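# Index the turntable one hole clockwise and reseat the plunger

## Task

Rotate the turntable by exactly one hole in the clockwise direction as viewed from overhead, so that the plunger's pin drops all the way into the next hole. The fixture must end up standing upright on the deck, and neither gripper may still be touching it.

## Robot and tools

Robot: two arms, left_arm and right_arm. In the scene frame the left one sits on the +y side. Each arm has six joints and a parallel gripper. The arm names do not tell you which side of an image an arm appears on. Calibrated bases in the scene frame are left_arm at (+0.025, +0.326, +0.031) m and right_arm at (-0.004, -0.268, +0.031) m. Both are turned only slightly about z, and both have +z pointing up.

Frames: the scene frame has its origin on the table top, halfway between the two arms. +x points out over the table and +z points up. The fixed cameras and the table are given in the scene frame. Each arm's end_effector_position (metres) and end_effector_quat_wxyz are given in that arm's own base frame. The position is the spot between the finger pads, roughly 1 cm short of the tips. The gripper's fingers point along its +z and open along its y. Printed hand poses can be off by a few centimetres, more when the arm is stretched far.

Row layout, shared by every tool that moves the arms: one flat list of 14 numbers covering both arms, even if only one arm should move. The first 7 belong to left_arm: waist, shoulder, elbow, wrist roll, wrist yaw, wrist pitch, then the gripper opening. The next 7 are the same for right_arm. Joint numbers are absolute target angles in radians, the same values the Joint positions line prints. They are not offsets. Stated ranges: waist -2.618 to 3.054, shoulder 0 to 3.142, elbow 0 to 3.142, wrist roll -2.094 to 2.094, wrist yaw -1.571 to 1.571, wrist pitch -1.571 to 1.571. Real ends can differ from these by up to 0.059. A call is refused if a target goes more than 0.059 beyond a range and also farther out than the joint currently is. A target beyond a real end is clipped to that end, and the result may then print "joint sent to its limit". The opening is an absolute command from -1 (closed) to +1 (fully open). Repeat the present command for an arm you want to leave alone, because 0 is itself a command.

execute_actions(actions, cameras): actions is a list of actions. Each action is a table of up to 15 rows, and each row lasts 1/30 s. If a table has fewer rows, its last row repeats until 15 steps have run. An empty list moves nothing and just reports state and images. On each step, each joint target is held to within a set lead of the measured angle: 0.202 waist, 0.258 shoulder, 0.3 elbow, 0.573 pitch, 0.522 yaw and roll. If the targets would move a gripper more than 200 mm, they are all scaled back. Long moves therefore need several actions.

move(target, speed, blend, opening_speed, blocking, cameras): target is either one 14-number row or a list of up to 15 rows. Each joint is driven along a joint-space path, so the hand follows a curve. speed is the peak rate in rad/s of the joint that has farthest to go, from 0.01 to 2 with a default of 0.5. It can be one number or one per target. blend is in radians and rounds the corners at intermediate targets; the default 0 stops at each target. opening_speed is the rate at which the opening command changes, per second on the -1 to 1 scale, at least 0.2. Use a slow value when squeezing. The first target's opening is sent at the start. Later targets change the opening only after the arms come to rest there. With blocking=false the call returns after about 0.5 s while the motion continues, and a new move takes over from the running one. The path does not avoid obstacles or the other arm. The result adds a "move:" line showing done, off_target (resting more than 0.035 rad from a target), moving, held or fault. It may also show limits=held and, for each arm, its worst joint error. done does not mean nothing was touched.

wait(seconds 0 to 10, cameras): lets time run while each arm keeps its last command. stop(cameras): brakes the current move to rest. zoom_image(camera, region): camera is one of cam_head_left, cam_head_right, cam_left_wrist or cam_right_wrist, each 896x504. region is [x0, y0, x1, y1] in pixels measured from the top-left corner, at most 504x504, taken from that camera's latest image. read_manual(section) returns only licence texts. finished_scene(scene) ends the current scene for good; scene is this scene's number. Call it only once the turntable has advanced, the pin is fully seated and both hands are clear.

Result lines: Joint positions and Joint velocities give one block per arm, with joints in row order and then the pad gap (m; 0.094 when fully open). "within noise" means the arm is still. Joint targets shows what the joints are currently being driven toward. Tool commands shows the present opening commands. grip_measured uses the command scale and can read a little wide when empty, or about 0.064 narrower than a hard part under a full squeeze. Joint torques are listed in joint order, with positive meaning toward a larger angle. The first three wrap at ±28 N m and carry offsets and noise. Action calls also list joint positions at some steps. "joint command not followed" means the clearance check changed or held back targets. MOTOR HOT appears at 75 °C. At 90 °C an over-temperature fault folds that arm and it stays idle.

Cautions: move slowly when approaching the plunger or turntable. Do not command far past a contact, because that presses harder. Keep the two arms from hitting each other. Open fully to let go, and only once the part is still. Avoid holding loads with an outstretched arm for long, and do not push toward poses the arm cannot reach. Never let anything fall or end up off the table, and keep the fixture upright.

Each tool is called after "Call:" by a JSON object that holds its "method" and its "body".

## Session

Call:
{"method": "execute_actions", "body": {"actions": []}}

Call:
{"method": "zoom_image", "body": {"camera": "cam_head_left", "region": [340, 230, 560, 380]}}

Scene clock: 0.00 s.
left_arm: end_effector_position=(+0.3789, +0.0005, +0.1416) grip_measured=+1.000 end_effector_quat_wxyz=(+0.682, -0.014, +0.730, +0.047) | right_arm: end_effector_position=(+0.3580, -0.0478, +0.1413) grip_measured=+1.000 end_effector_quat_wxyz=(+0.679, +0.114, +0.720, -0.089)
Joint names: [waist, shoulder, elbow, wrist roll, wrist yaw, wrist pitch]
Joint positions: left_arm=[-0.079 1.56 0.222 0.039 -0.166 1.272 0.094] | right_arm=[0.009 1.506 0.165 0.047 0.296 1.275 0.094]
Joint velocities: within noise
Joint torques (N m): no reading
Heat: left arm: 30 °C; right arm: 29 °C.
Joint targets: left_arm=[-0.079 1.557 0.225 0.038 -0.166 1.267] | right_arm=[0.009 1.502 0.169 0.046 0.296 1.270]
Tool commands: left_gripper/opening=+1.0 right_gripper/opening=+1.0

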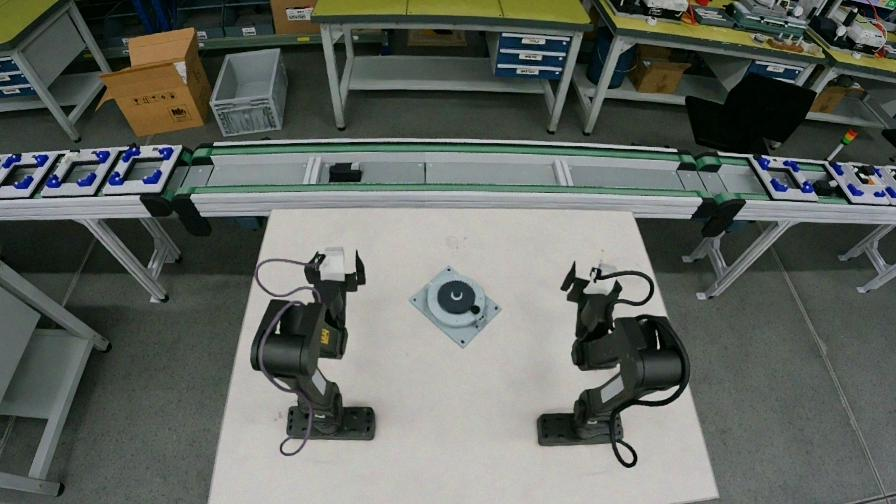

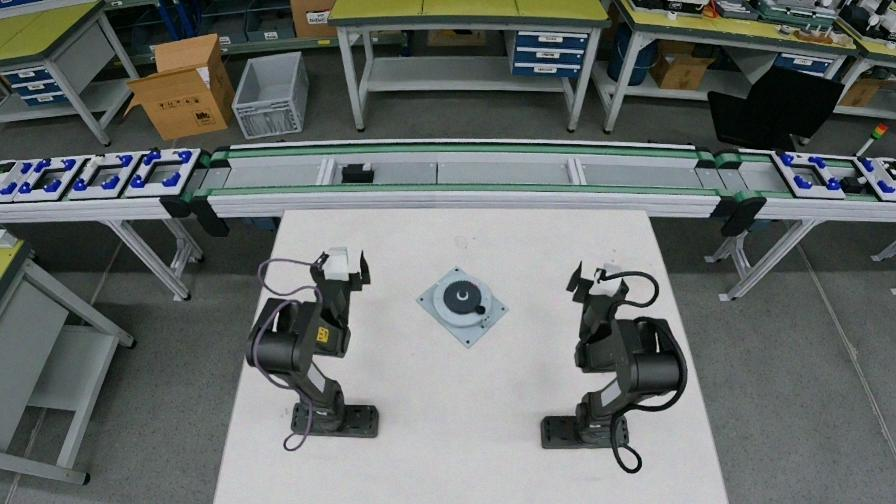

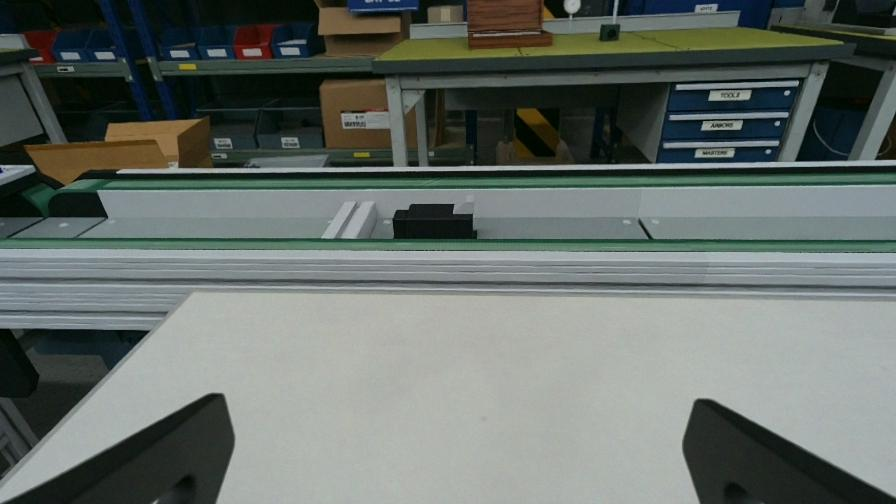

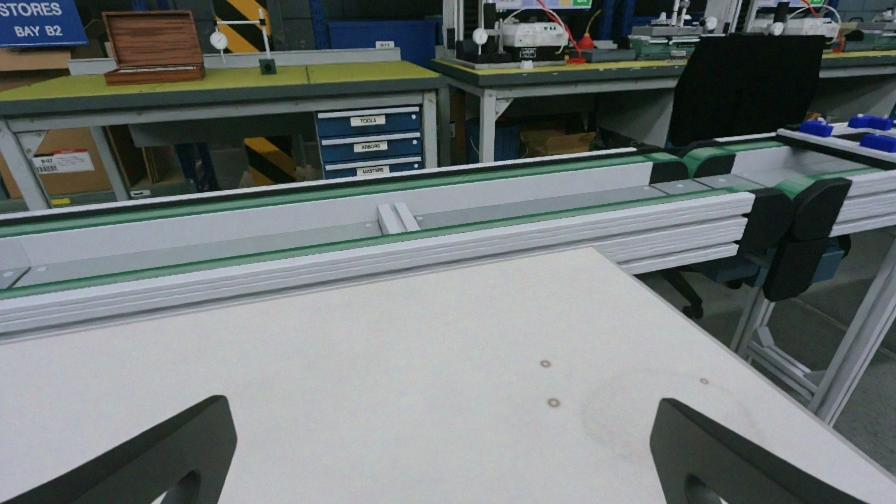

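Scaled by 2.291 from the camera's 896x504 image, which has a finer 1280x720 frame.

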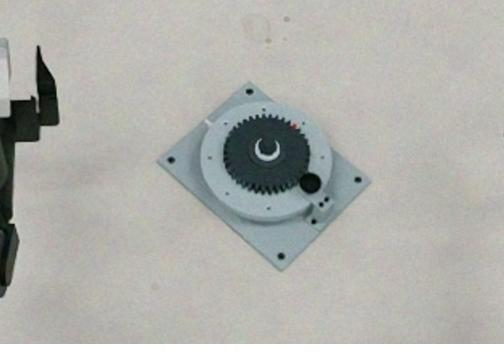

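Call:
{"method": "move", "body": {"target": [-0.742,1.515,1.382,0,0,-0.867,0,0.667,0.547,0.263,0,0,-0.066,0.2], "speed": 1.0}}

Call:
{"method": "zoom_image", "body": {"camera": "cam_right_wrist", "region": [300, 150, 650, 450]}}

Scene clock: 18.53 s.
left_arm: end_effector_position=(+0.2903, -0.2618, +0.1851) grip_measured=+0.001 end_effector_quat_wxyz=(+0.252, +0.352, +0.897, -0.093) | right_arm: end_effector_position=(+0.2213, +0.1701, +0.1481) grip_measured=+0.202 end_effector_quat_wxyz=(+0.535, -0.260, +0.783, +0.181)
Joint names: [waist, shoulder, elbow, wrist roll, wrist yaw, wrist pitch]
Joint positions: left_arm=[-0.74 1.535 1.356 0.01 -0.007 -0.847 0.047] | right_arm=[0.658 0.557 0.237 0.01 0.01 -0.049 0.056]
Joint velocities: within noise
Joint torques (N m): left_arm=[-0.24 -8.88 8.02 -0.1 0.06 1.24] | right_arm=[0.76 -0.16 11.77 -0.08 -0.13 1.6]
Heat: left arm: 31 °C; right arm: 31 °C.
Joint targets: left_arm=[-0.742 1.515 1.382 0.000 0.000 -0.867] | right_arm=[0.667 0.547 0.263 0.000 0.000 -0.066]
move: done

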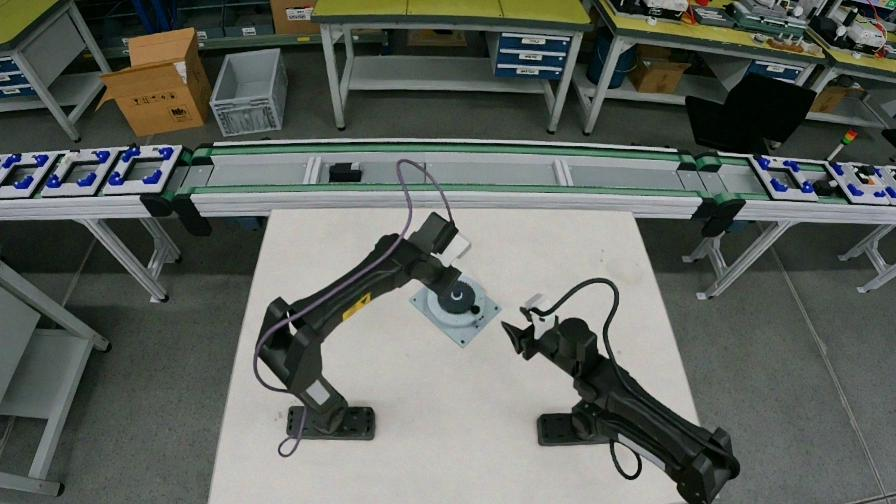

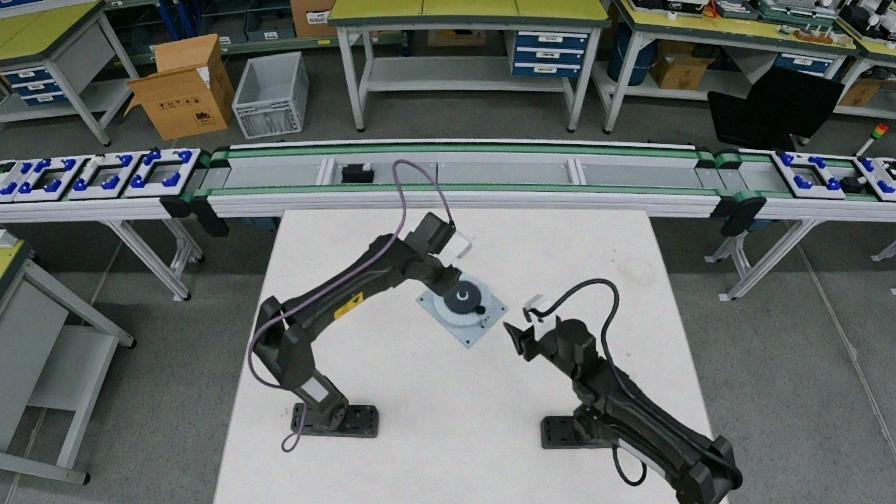

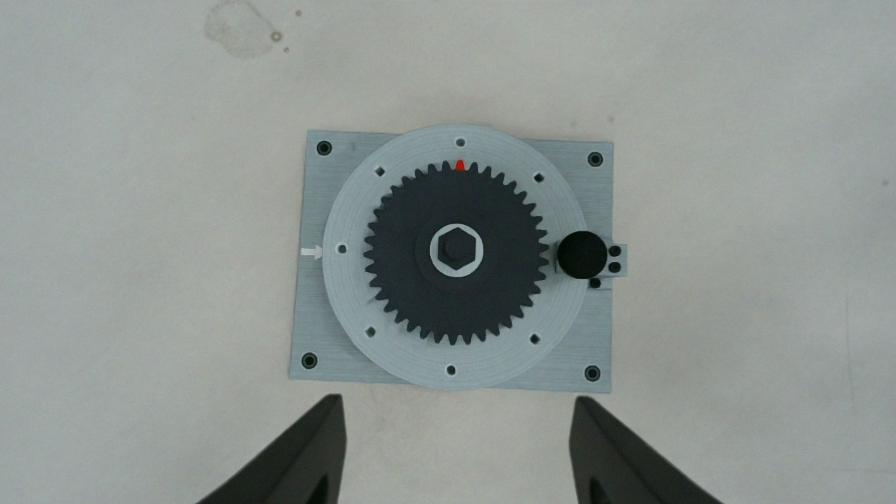

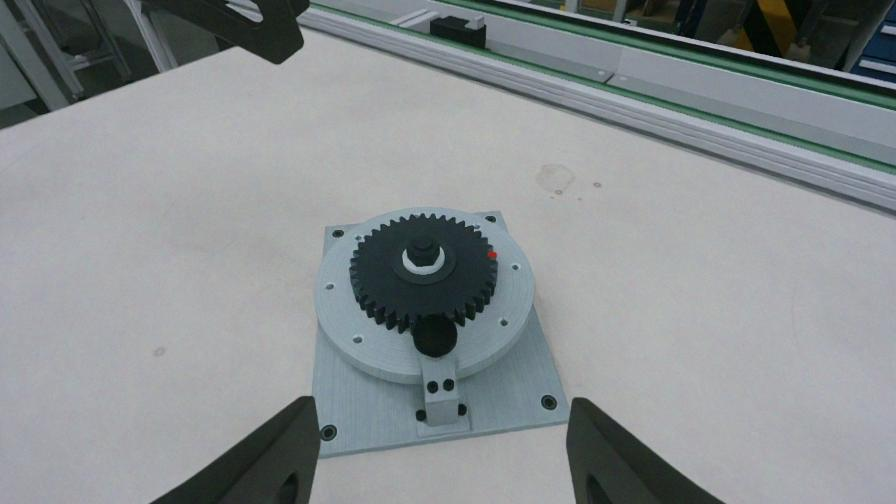

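Scaled by 1.440 from the camera's 896x504 image, which has a finer 1280x720 frame.

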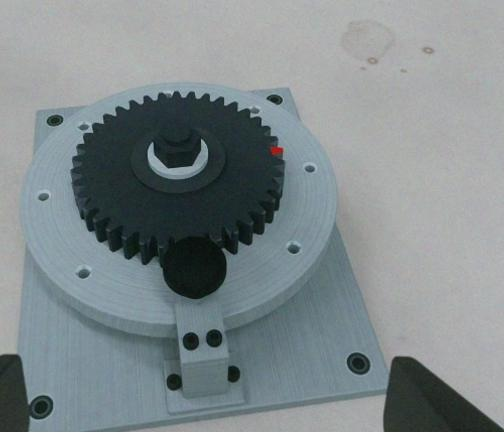

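Call:
{"method": "zoom_image", "body": {"camera": "cam_left_wrist", "region": [407, 202, 507, 292]}}

Call:
{"method": "zoom_image", "body": {"camera": "cam_right_wrist", "region": [380, 270, 490, 370]}}

Scaled by 5.040 from the camera's 896x504 image, which has a finer 1280x720 frame.

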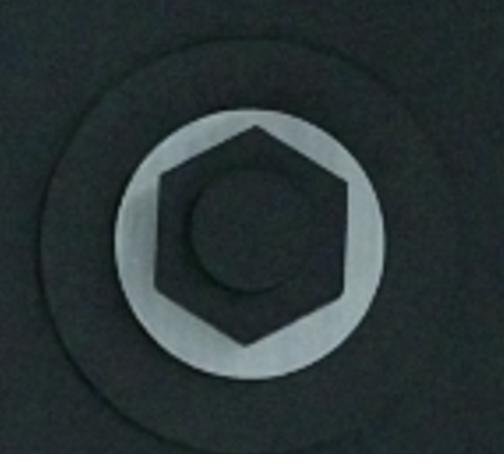

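Scaled by 4.582 from the camera's 896x504 image, which has a finer 1280x720 frame.

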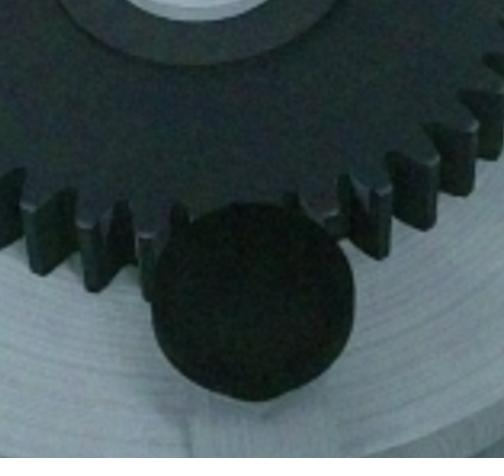

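Call:
{"method": "move", "body": {"target": [-0.738,2.32,2.22,-1.0,0,-1.475,-0.2,0.681,1.487,0.149,0,0,0.938,0.2], "speed": 0.9, "cameras": ["cam_left_wrist","cam_right_wrist"]}}

Scene clock: 112.73 s.
left_arm: end_effector_position=(+0.3319, -0.3007, +0.0996) grip_measured=-0.199 end_effector_quat_wxyz=(+0.003, -0.124, +0.992, -0.001) | right_arm: end_effector_position=(+0.2693, +0.2134, +0.0639) grip_measured=+0.202 end_effector_quat_wxyz=(+0.525, -0.268, +0.787, +0.182)
Joint names: [waist, shoulder, elbow, wrist roll, wrist yaw, wrist pitch]
Joint positions: left_arm=[-0.74 2.303 2.194 -0.989 -0.003 -1.456 0.038] | right_arm=[0.672 1.478 0.156 0.009 0.009 0.931 0.056]
Joint velocities: within noise
Joint torques (N m): left_arm=[0.08 -11.64 7.25 -0.11 0.02 0.18] | right_arm=[0.84 -3.08 5.18 -0.08 -0.11 1.8]
Heat: left arm: 34 °C; right arm: 34 °C.
Joint targets: left_arm=[-0.738 2.320 2.220 -1.000 0.000 -1.475] | right_arm=[0.681 1.487 0.149 0.000 0.000 0.938]
move: done
Images, in order (width x height): cam_left_wrist 896x504, cam_right_wrist 896x504.

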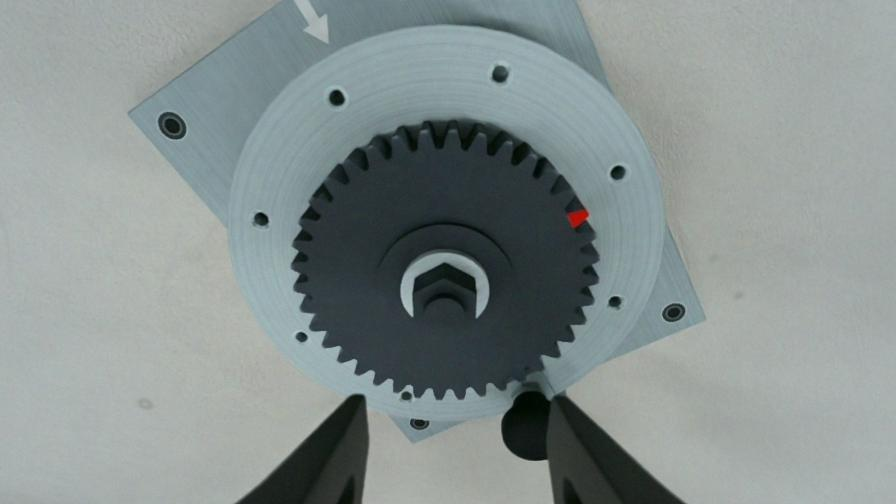

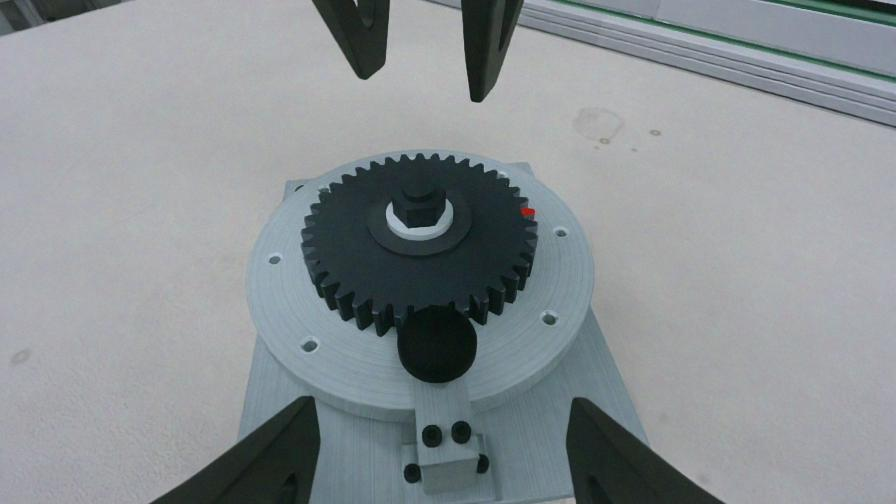

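Call:
{"method": "move", "body": {"target": [-0.730,2.322,2.10,-1.0,0,-1.353,-0.2,0.687,1.709,0.236,0,0,1.074,0.2], "speed": 0.5, "cameras": ["cam_left_wrist","cam_right_wrist"]}}

Scene clock: 146.73 s.
left_arm: end_effector_position=(+0.3356, -0.3028, +0.0798) grip_measured=-0.199 end_effector_quat_wxyz=(+0.006, -0.126, +0.992, -0.005) | right_arm: end_effector_position=(+0.2844, +0.2282, +0.0445) grip_measured=+0.202 end_effector_quat_wxyz=(+0.519, -0.272, +0.790, +0.182)
Joint names: [waist, shoulder, elbow, wrist roll, wrist yaw, wrist pitch]
Joint positions: left_arm=[-0.737 2.303 2.115 -0.99 -0.003 -1.367 0.038] | right_arm=[0.678 1.694 0.222 0.009 0.009 1.066 0.056]
Joint velocities: within noise
Joint torques (N m): left_arm=[0.59 -11.51 4.11 -0.08 0.02 0.58] | right_arm=[0.87 -4.05 6.2 -0.08 -0.11 1.8]
Heat: left arm: 34 °C; right arm: 35 °C.
Joint targets: left_arm=[-0.730 2.322 2.100 -1.000 0.000 -1.353] | right_arm=[0.687 1.709 0.236 0.000 0.000 1.074]
move: done
Images, in order (width x height): cam_left_wrist 896x504, cam_right_wrist 896x504.

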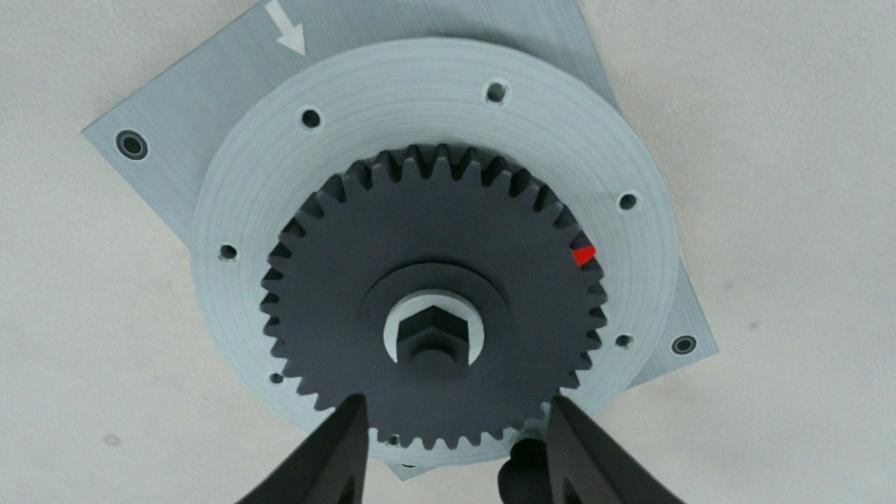

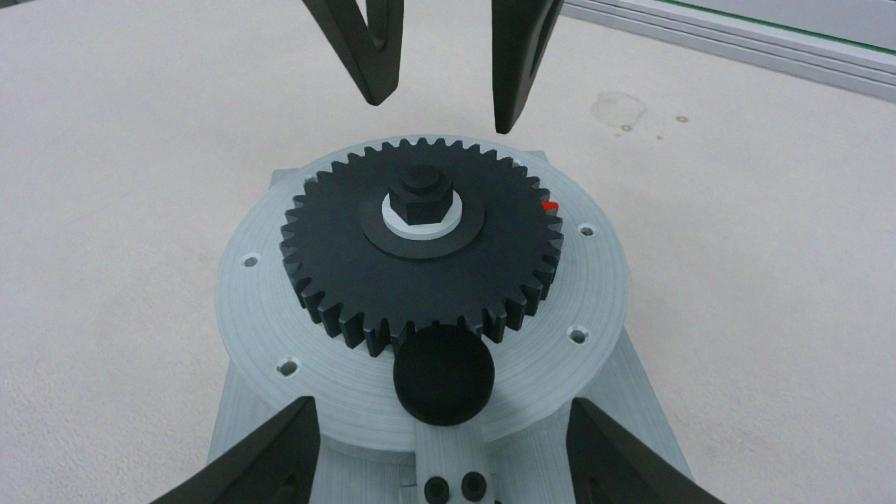

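Call:
{"method": "move", "body": {"target": [-0.730,2.311,1.983,-1.0,0,-1.262,-0.2,0.687,1.840,0.320,0,0,1.132,0.2], "speed": 0.4, "cameras": ["cam_left_wrist","cam_right_wrist"]}}

Call:
{"method": "zoom_image", "body": {"camera": "cam_right_wrist", "region": [300, 60, 600, 260]}}

Scene clock: 185.87 s.
left_arm: end_effector_position=(+0.3306, -0.2983, +0.0503) grip_measured=-0.199 end_effector_quat_wxyz=(-0.002, -0.126, +0.992, +0.005) | right_arm: end_effector_position=(+0.3033, +0.2435, +0.0382) grip_measured=+0.202 end_effector_quat_wxyz=(+0.525, -0.271, +0.786, +0.184)
Joint names: [waist, shoulder, elbow, wrist roll, wrist yaw, wrist pitch]
Joint positions: left_arm=[-0.737 2.303 1.998 -0.99 -0.003 -1.276 0.038] | right_arm=[0.678 1.823 0.307 0.009 0.009 1.125 0.056]
Joint velocities: within noise
Joint torques (N m): left_arm=[0.58 -12.44 4.1 -0.1 0.01 0.55] | right_arm=[0.84 -4.83 5.86 -0.08 -0.1 1.8]
Heat: left arm: 35 °C; right arm: 36 °C.
Joint targets: left_arm=[-0.730 2.311 1.983 -1.000 0.000 -1.262] | right_arm=[0.687 1.840 0.320 0.000 0.000 1.132]
move: done
Images, in order (width x height): cam_left_wrist 896x504, cam_right_wrist 896x504.

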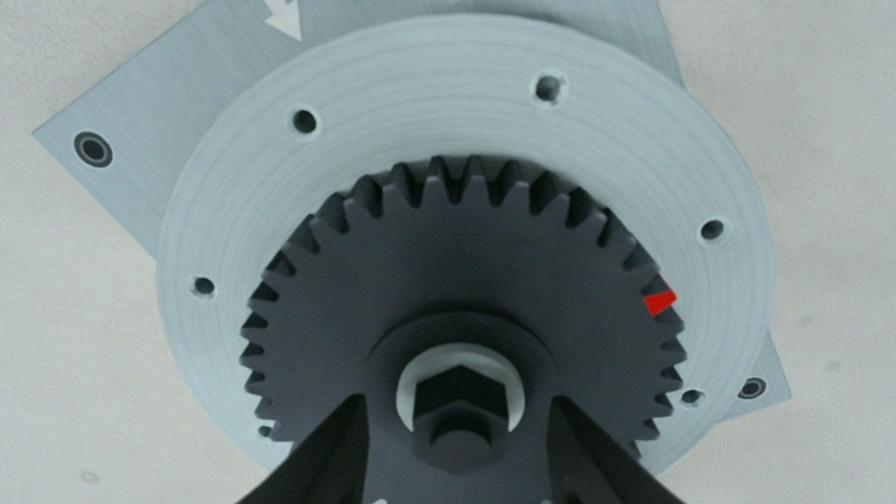

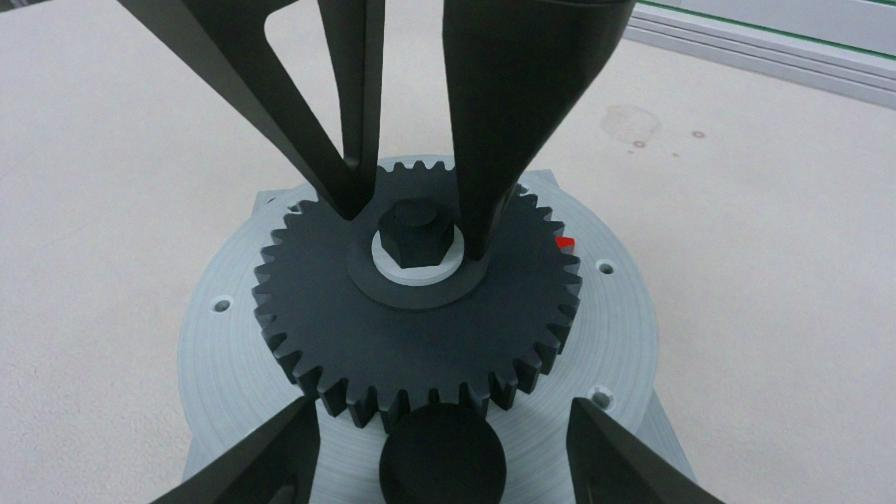

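Scaled by 1.680 from the camera's 896x504 image, which has a finer 1280x720 frame.

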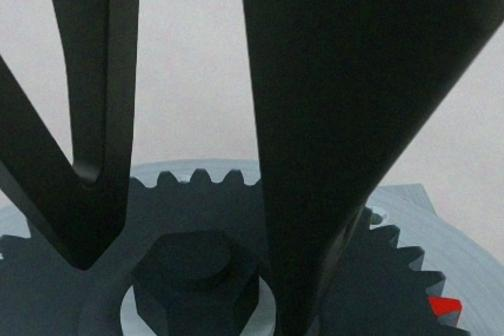

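Call:
{"method": "move", "body": {"target": [[-0.730,2.302,1.951,-1.0,0,-1.228,-0.2,0.687,1.840,0.320,0,0,1.132,0.2],[-0.730,2.302,1.951,-1.0,0,-1.228,-0.85,0.687,1.840,0.320,0,0,1.132,-0.75]], "speed": 0.3, "opening_speed": 0.5, "cameras": ["cam_left_wrist","cam_right_wrist"]}}

Scene clock: 199.20 s.
left_arm: end_effector_position=(+0.3310, -0.2987, +0.0426) grip_measured=-0.481 end_effector_quat_wxyz=(-0.001, -0.126, +0.992, +0.003) | right_arm: end_effector_position=(+0.3034, +0.2436, +0.0384) grip_measured=-0.494 end_effector_quat_wxyz=(+0.525, -0.271, +0.785, +0.184)
Joint names: [waist, shoulder, elbow, wrist roll, wrist yaw, wrist pitch]
Joint positions: left_arm=[-0.737 2.303 1.967 -0.99 -0.002 -1.241 0.024] | right_arm=[0.678 1.823 0.307 0.009 0.008 1.126 0.024]
Joint velocities: within noise
Joint torques (N m): left_arm=[0.59 -13.3 3.95 -0.09 0.01 0.54] | right_arm=[0.81 -4.74 5.85 -0.07 -0.1 1.8]
Heat: left arm: 35 °C; right arm: 36 °C.
Joint targets: left_arm=[-0.730 2.302 1.951 -1.000 0.000 -1.228] | right_arm=[0.687 1.840 0.320 0.000 0.000 1.132]
move: done
Images, in order (width x height): cam_left_wrist 896x504, cam_right_wrist 896x504.

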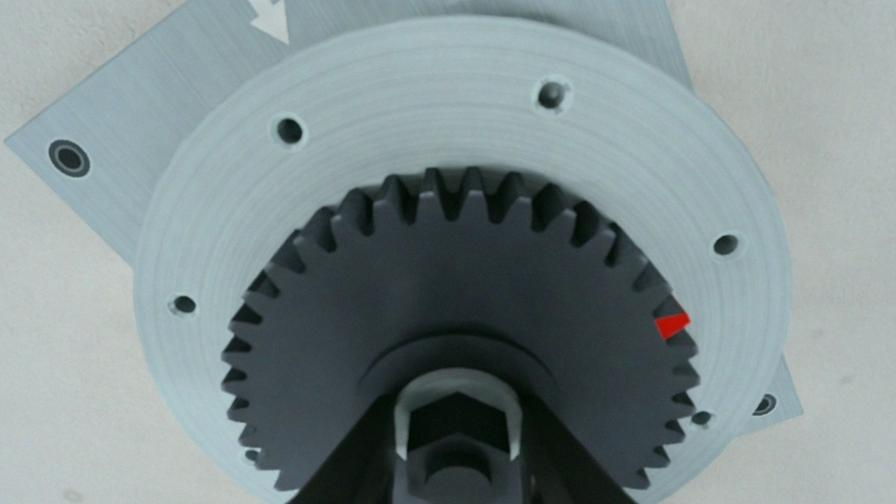

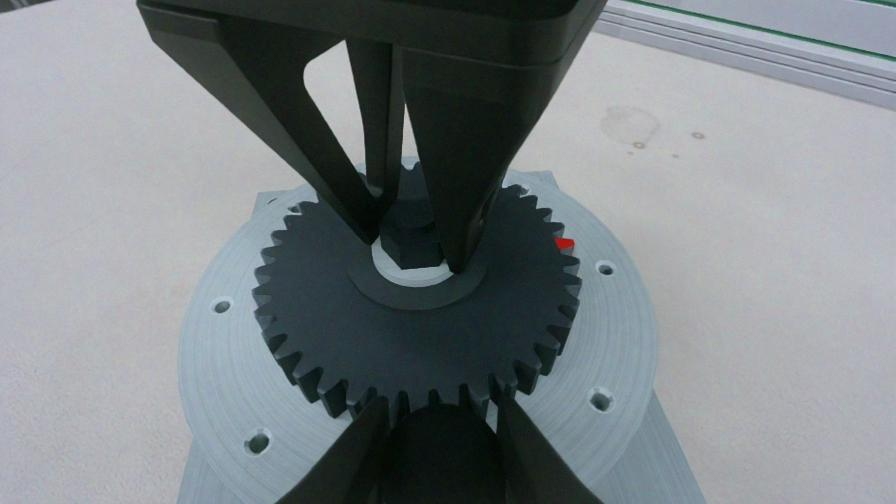

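Call:
{"method": "move", "body": {"target": [[-0.730,2.302,1.951,-1.0,0,-1.228,-0.3,0.687,1.840,0.320,0,0,1.132,-0.75],[-0.730,2.303,1.999,-1.0,0,-1.272,-0.3,0.687,1.840,0.320,0,0,1.132,-0.75],[-0.730,2.303,1.999,-1.0,0,-1.272,-0.85,0.687,1.840,0.320,0,0,1.132,-0.9]], "speed": 0.3, "opening_speed": 0.6, "cameras": ["cam_left_wrist","cam_right_wrist"]}}

Scene clock: 213.40 s.
left_arm: end_effector_position=(+0.3295, -0.2986, +0.0448) grip_measured=-0.628 end_effector_quat_wxyz=(-0.005, -0.126, +0.992, +0.003) | right_arm: end_effector_position=(+0.3034, +0.2436, +0.0384) grip_measured=-0.495 end_effector_quat_wxyz=(+0.525, -0.271, +0.785, +0.184)
Joint names: [waist, shoulder, elbow, wrist roll, wrist yaw, wrist pitch]
Joint positions: left_arm=[-0.737 2.303 1.976 -0.991 0.003 -1.256 0.017] | right_arm=[0.678 1.823 0.307 0.009 0.008 1.126 0.024]
Joint velocities: within noise
Joint torques (N m): left_arm=[0.61 -13.2 6.98 -0.09 -0.04 0.18] | right_arm=[0.83 -4.85 5.87 -0.07 -0.11 1.79]
Heat: left arm: 36 °C; right arm: 35 °C.
Joint targets: left_arm=[-0.730 2.303 1.999 -1.000 0.000 -1.272] | right_arm=[0.687 1.840 0.320 0.000 0.000 1.132]
move: done
Images, in order (width x height): cam_left_wrist 896x504, cam_right_wrist 896x504.

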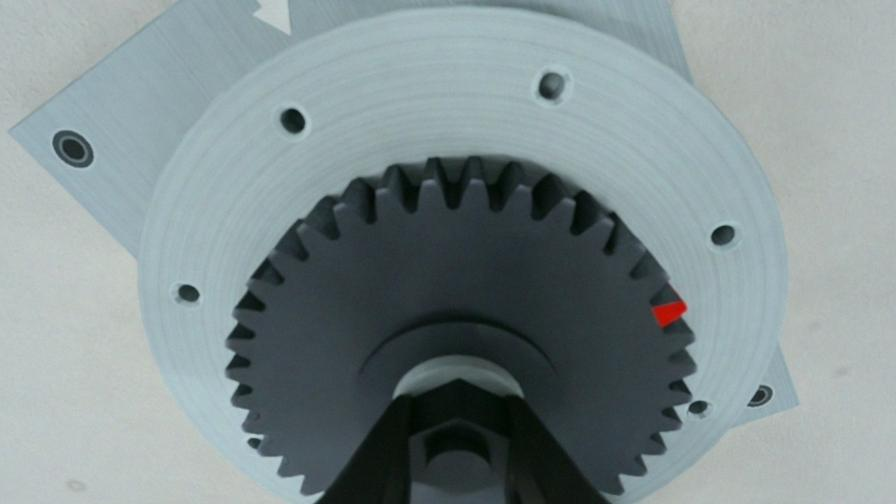

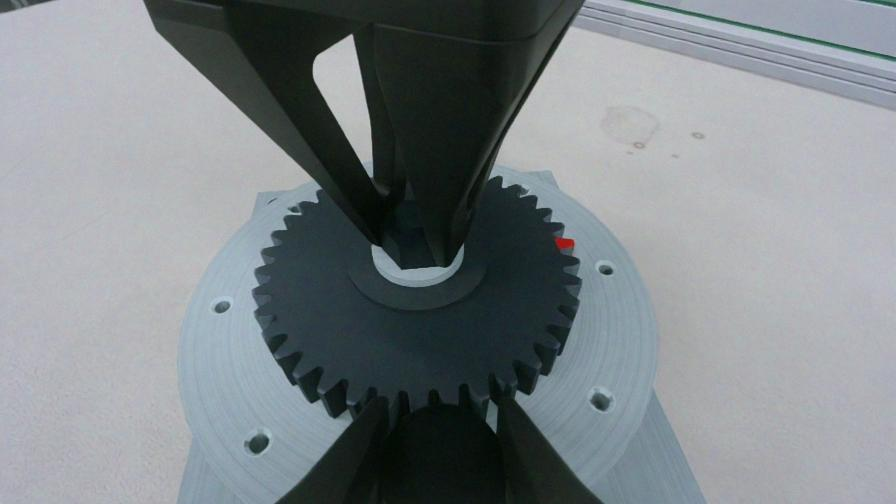

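Call:
{"method": "move", "body": {"target": [[-0.730,2.303,1.999,-1.0,0,-1.272,-0.85,0.687,1.662,0.339,0,0,1.208,-0.9],[-0.730,2.303,1.999,-1.0,0,-1.272,-0.85,0.687,1.642,0.344,0,0,1.278,-0.9]], "speed": 0.4, "blend": 0.02, "cameras": ["cam_right_wrist"]}}

Scene clock: 221.27 s.
left_arm: end_effector_position=(+0.3279, -0.3000, +0.0449) grip_measured=-0.628 end_effector_quat_wxyz=(-0.010, -0.127, +0.992, +0.000) | right_arm: end_effector_position=(+0.3020, +0.2426, +0.0461) grip_measured=-0.495 end_effector_quat_wxyz=(+0.519, -0.272, +0.790, +0.182)
Joint names: [waist, shoulder, elbow, wrist roll, wrist yaw, wrist pitch]
Joint positions: left_arm=[-0.737 2.303 1.976 -0.991 0.015 -1.257 0.017] | right_arm=[0.678 1.744 0.313 0.009 0.008 1.024 0.024]
Joint velocities: within noise
Joint torques (N m): left_arm=[0.59 -13.18 6.97 -0.09 -0.14 0.2] | right_arm=[0.83 -14.09 8.05 -0.07 -0.11 4.04]
Heat: left arm: 36 °C; right arm: 36 °C.
Joint targets: left_arm=[-0.730 2.303 1.999 -1.000 0.000 -1.272] | right_arm=[0.687 1.642 0.344 0.000 0.000 1.278]
move: off_target (right_arm); right_arm: the wrist pitch is farthest, 0.254 rad from its target
Images, in order (width x height): cam_right_wrist 896x504.

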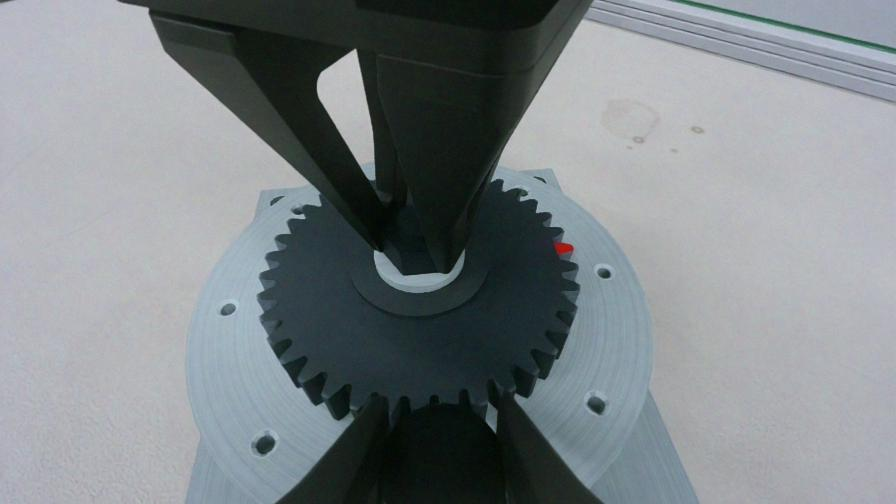

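Call:
{"method": "move", "body": {"target": [[-0.730,2.303,1.999,-0.45,0,-1.272,-0.85,0.687,1.642,0.344,0,0,1.278,-0.9],[-0.730,2.303,1.999,-0.45,0,-1.272,-0.85,0.687,1.812,0.323,0,0,1.098,-0.9]], "speed": 0.45, "cameras": ["cam_left_wrist","cam_right_wrist"]}}

Scene clock: 233.70 s.
left_arm: end_effector_position=(+0.3289, -0.2989, +0.0448) grip_measured=-0.628 end_effector_quat_wxyz=(-0.007, +0.133, +0.991, +0.001) | right_arm: end_effector_position=(+0.3035, +0.2438, +0.0426) grip_measured=-0.495 end_effector_quat_wxyz=(+0.524, -0.271, +0.787, +0.184)
Joint names: [waist, shoulder, elbow, wrist roll, wrist yaw, wrist pitch]
Joint positions: left_arm=[-0.737 2.303 1.976 -0.47 0.007 -1.257 0.017] | right_arm=[0.678 1.789 0.312 0.009 0.008 1.082 0.024]
Joint velocities: within noise
Joint torques (N m): left_arm=[0.62 -13.18 7.01 0.23 -0.06 0.18] | right_arm=[0.8 -4.19 5.86 -0.07 -0.11 1.86]
Heat: left arm: 37 °C; right arm: 50 °C.
Joint targets: left_arm=[-0.730 2.303 1.999 -0.450 0.000 -1.272] | right_arm=[0.687 1.812 0.323 0.000 0.000 1.098]
move: done
Images, in order (width x height): cam_left_wrist 896x504, cam_right_wrist 896x504.

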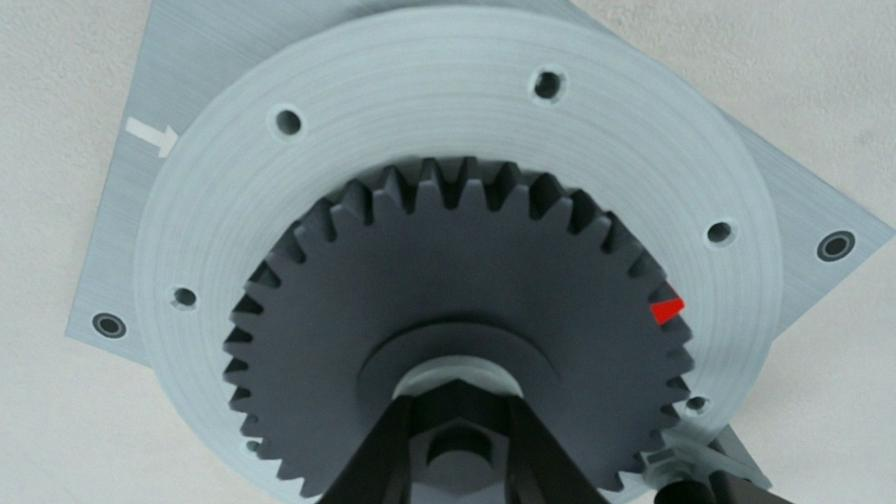

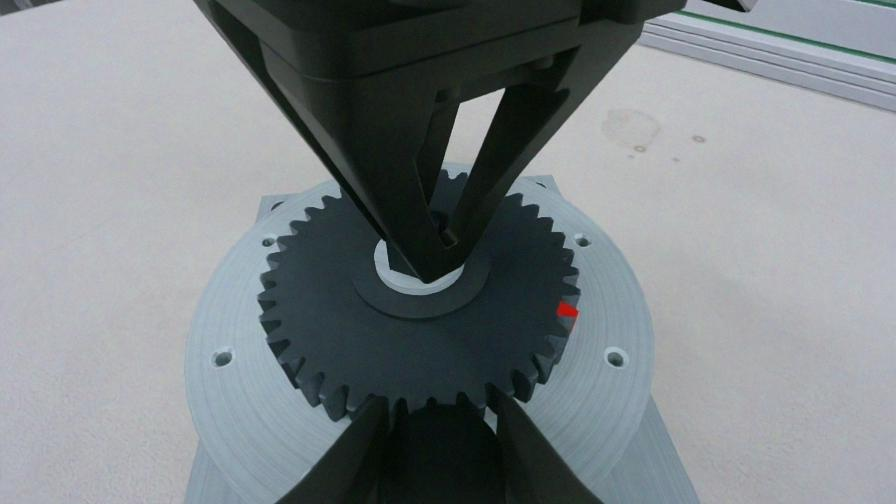

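Call:
{"method": "move", "body": {"target": [[-0.730,2.303,1.999,-0.45,0,-1.272,-0.85,0.687,1.812,0.323,0,0,1.098,0.2],[-0.730,2.303,1.999,-0.32,0,-1.272,-0.85,0.687,1.487,0.149,0,0,0.938,0.2],[-0.730,2.303,1.999,-0.19,0,-1.272,-0.85,0.687,1.487,0.149,0,0,0.938,0.2]], "speed": [0.4,0.4,0.2], "blend": [0,0.03,0], "opening_speed": 1.0, "cameras": ["cam_left_wrist","cam_right_wrist"]}}

Scene clock: 245.73 s.
left_arm: end_effector_position=(+0.3289, -0.2989, +0.0448) grip_measured=-0.628 end_effector_quat_wxyz=(-0.007, +0.247, +0.969, +0.000) | right_arm: end_effector_position=(+0.2689, +0.2160, +0.0607) grip_measured=+0.198 end_effector_quat_wxyz=(+0.523, -0.271, +0.787, +0.184)
Joint names: [waist, shoulder, elbow, wrist roll, wrist yaw, wrist pitch]
Joint positions: left_arm=[-0.737 2.303 1.976 -0.238 0.007 -1.257 0.017] | right_arm=[0.678 1.506 0.158 0.009 0.008 0.954 0.056]
Joint velocities: within noise
Joint torques (N m): left_arm=[0.59 -13.2 6.97 0.59 -0.06 0.19] | right_arm=[0.79 -5.52 4.88 -0.08 -0.1 1.6]
Heat: left arm: 37 °C; right arm: 43 °C.
Joint targets: left_arm=[-0.730 2.303 1.999 -0.190 0.000 -1.272] | right_arm=[0.687 1.487 0.149 0.000 0.000 0.938]
move: off_target (left_arm); left_arm: the wrist roll is farthest, 0.048 rad from its target
Images, in order (width x height): cam_left_wrist 896x504, cam_right_wrist 896x504.

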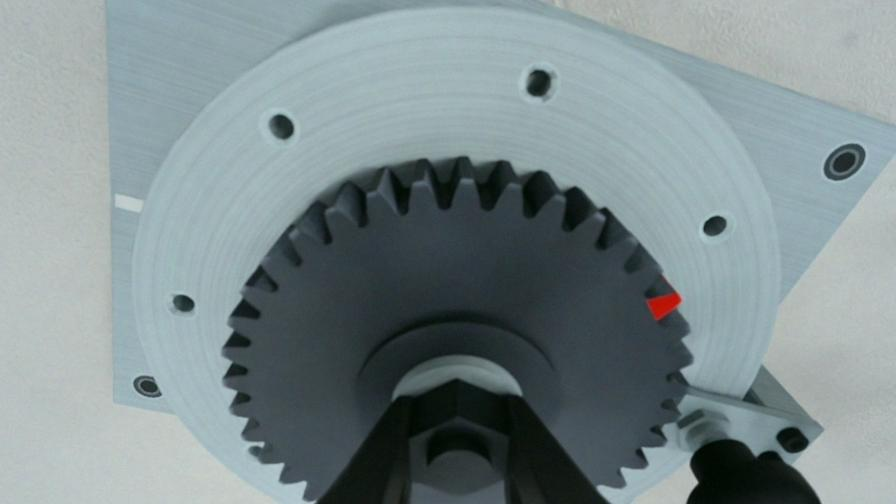

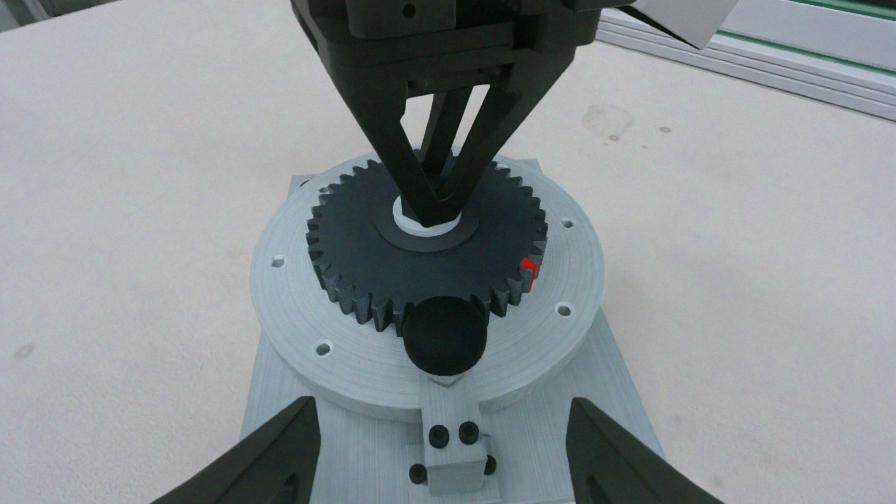

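Original holes (274,259),(310,345),(549,318); now nearly there.

Call:
{"method": "move", "body": {"target": [-0.730,2.303,1.999,-0.12,0,-1.272,-0.85,0.687,1.487,0.149,0,0,0.938,0.2], "speed": 0.15, "cameras": ["cam_right_wrist"]}}

Scene clock: 250.43 s.
left_arm: end_effector_position=(+0.3289, -0.2989, +0.0448) grip_measured=-0.628 end_effector_quat_wxyz=(-0.007, +0.283, +0.959, +0.000) | right_arm: end_effector_position=(+0.2689, +0.2160, +0.0606) grip_measured=+0.198 end_effector_quat_wxyz=(+0.523, -0.271, +0.787, +0.184)
Joint names: [waist, shoulder, elbow, wrist roll, wrist yaw, wrist pitch]
Joint positions: left_arm=[-0.737 2.303 1.976 -0.164 0.007 -1.257 0.017] | right_arm=[0.678 1.506 0.158 0.009 0.008 0.953 0.056]
Joint velocities: within noise
Joint torques (N m): left_arm=[0.61 -13.2 6.97 0.5 -0.06 0.19] | right_arm=[0.81 -5.53 4.79 -0.08 -0.1 1.61]
Heat: left arm: 37 °C; right arm: 42 °C.
Joint targets: left_arm=[-0.730 2.303 1.999 -0.120 0.000 -1.272] | right_arm=[0.687 1.487 0.149 0.000 0.000 0.938]
move: off_target (left_arm); left_arm: the wrist roll is farthest, 0.044 rad from its target
Images, in order (width x height): cam_right_wrist 896x504.

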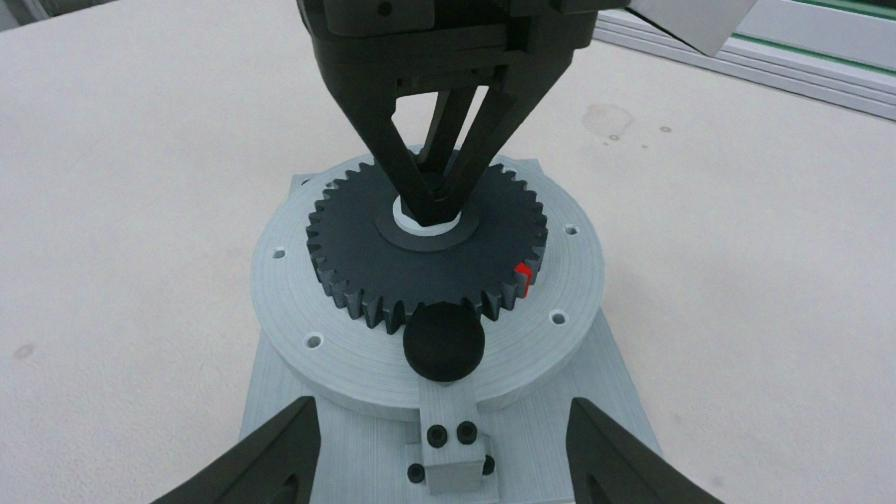

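Call:
{"method": "move", "body": {"target": [[-0.730,2.303,1.999,-0.15,0,-1.272,-0.1,0.687,1.487,0.149,0,0,0.938,0.2],[-0.730,2.32,2.22,-0.15,0,-1.475,-0.1,0.687,1.487,0.149,0,0,0.938,0.2]], "speed": 0.6, "opening_speed": 1.2, "cameras": ["cam_left_wrist","cam_right_wrist"]}}

Call:
{"method": "zoom_image", "body": {"camera": "cam_right_wrist", "region": [240, 140, 620, 440]}}

Scene clock: 259.97 s.
left_arm: end_effector_position=(+0.3318, -0.3015, +0.1009) grip_measured=-0.101 end_effector_quat_wxyz=(+0.003, +0.286, +0.958, -0.005) | right_arm: end_effector_position=(+0.2689, +0.2159, +0.0605) grip_measured=+0.198 end_effector_quat_wxyz=(+0.523, -0.271, +0.787, +0.184)
Joint names: [waist, shoulder, elbow, wrist roll, wrist yaw, wrist pitch]
Joint positions: left_arm=[-0.737 2.303 2.199 -0.157 0.006 -1.458 0.042] | right_arm=[0.678 1.506 0.158 0.009 0.008 0.953 0.056]
Joint velocities: within noise
Joint torques (N m): left_arm=[0.64 -11.59 6.83 0.1 -0.06 0.24] | right_arm=[0.81 -5.46 4.79 -0.09 -0.09 1.6]
Heat: left arm: 37 °C; right arm: 40 °C.
Joint targets: left_arm=[-0.730 2.320 2.220 -0.150 0.000 -1.475] | right_arm=[0.687 1.487 0.149 0.000 0.000 0.938]
move: done
Images, in order (width x height): cam_left_wrist 896x504, cam_right_wrist 896x504.

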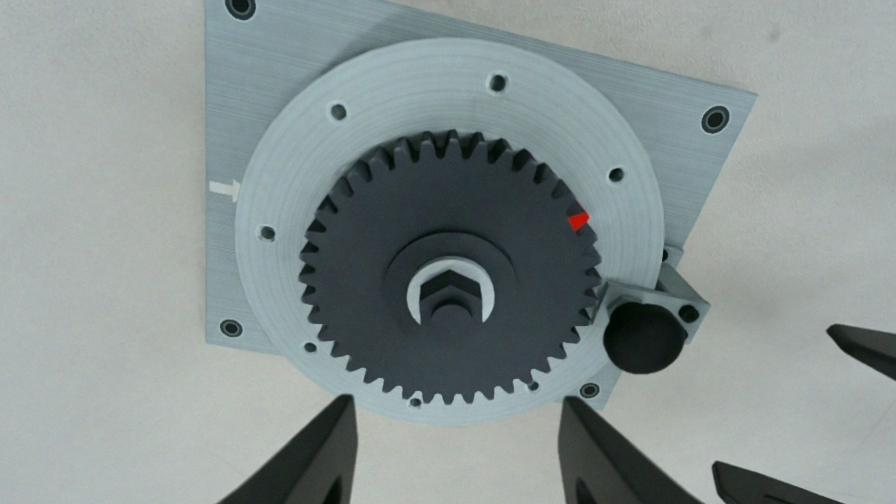

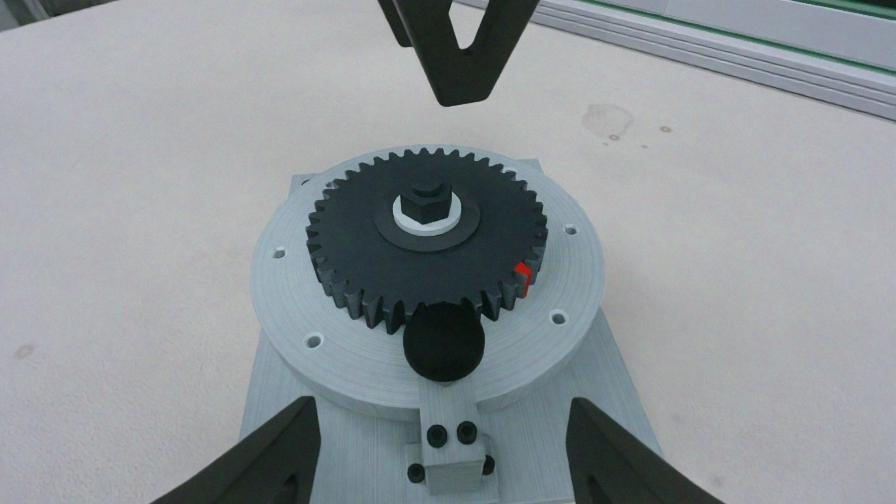

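Scaled by 1.326 from the camera's 896x504 image, which has a finer 1280x720 frame.

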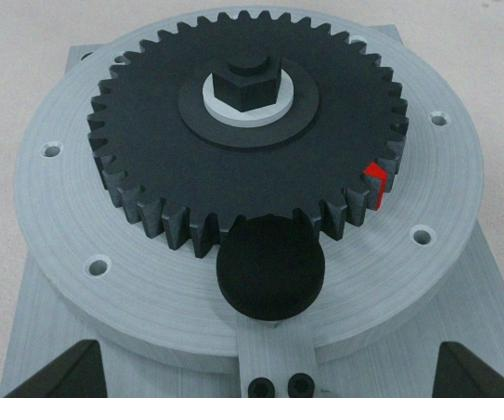

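Call:
{"method": "finished_scene", "body": {"scene": 2, "done": true}}

The scene is finished: the task was done.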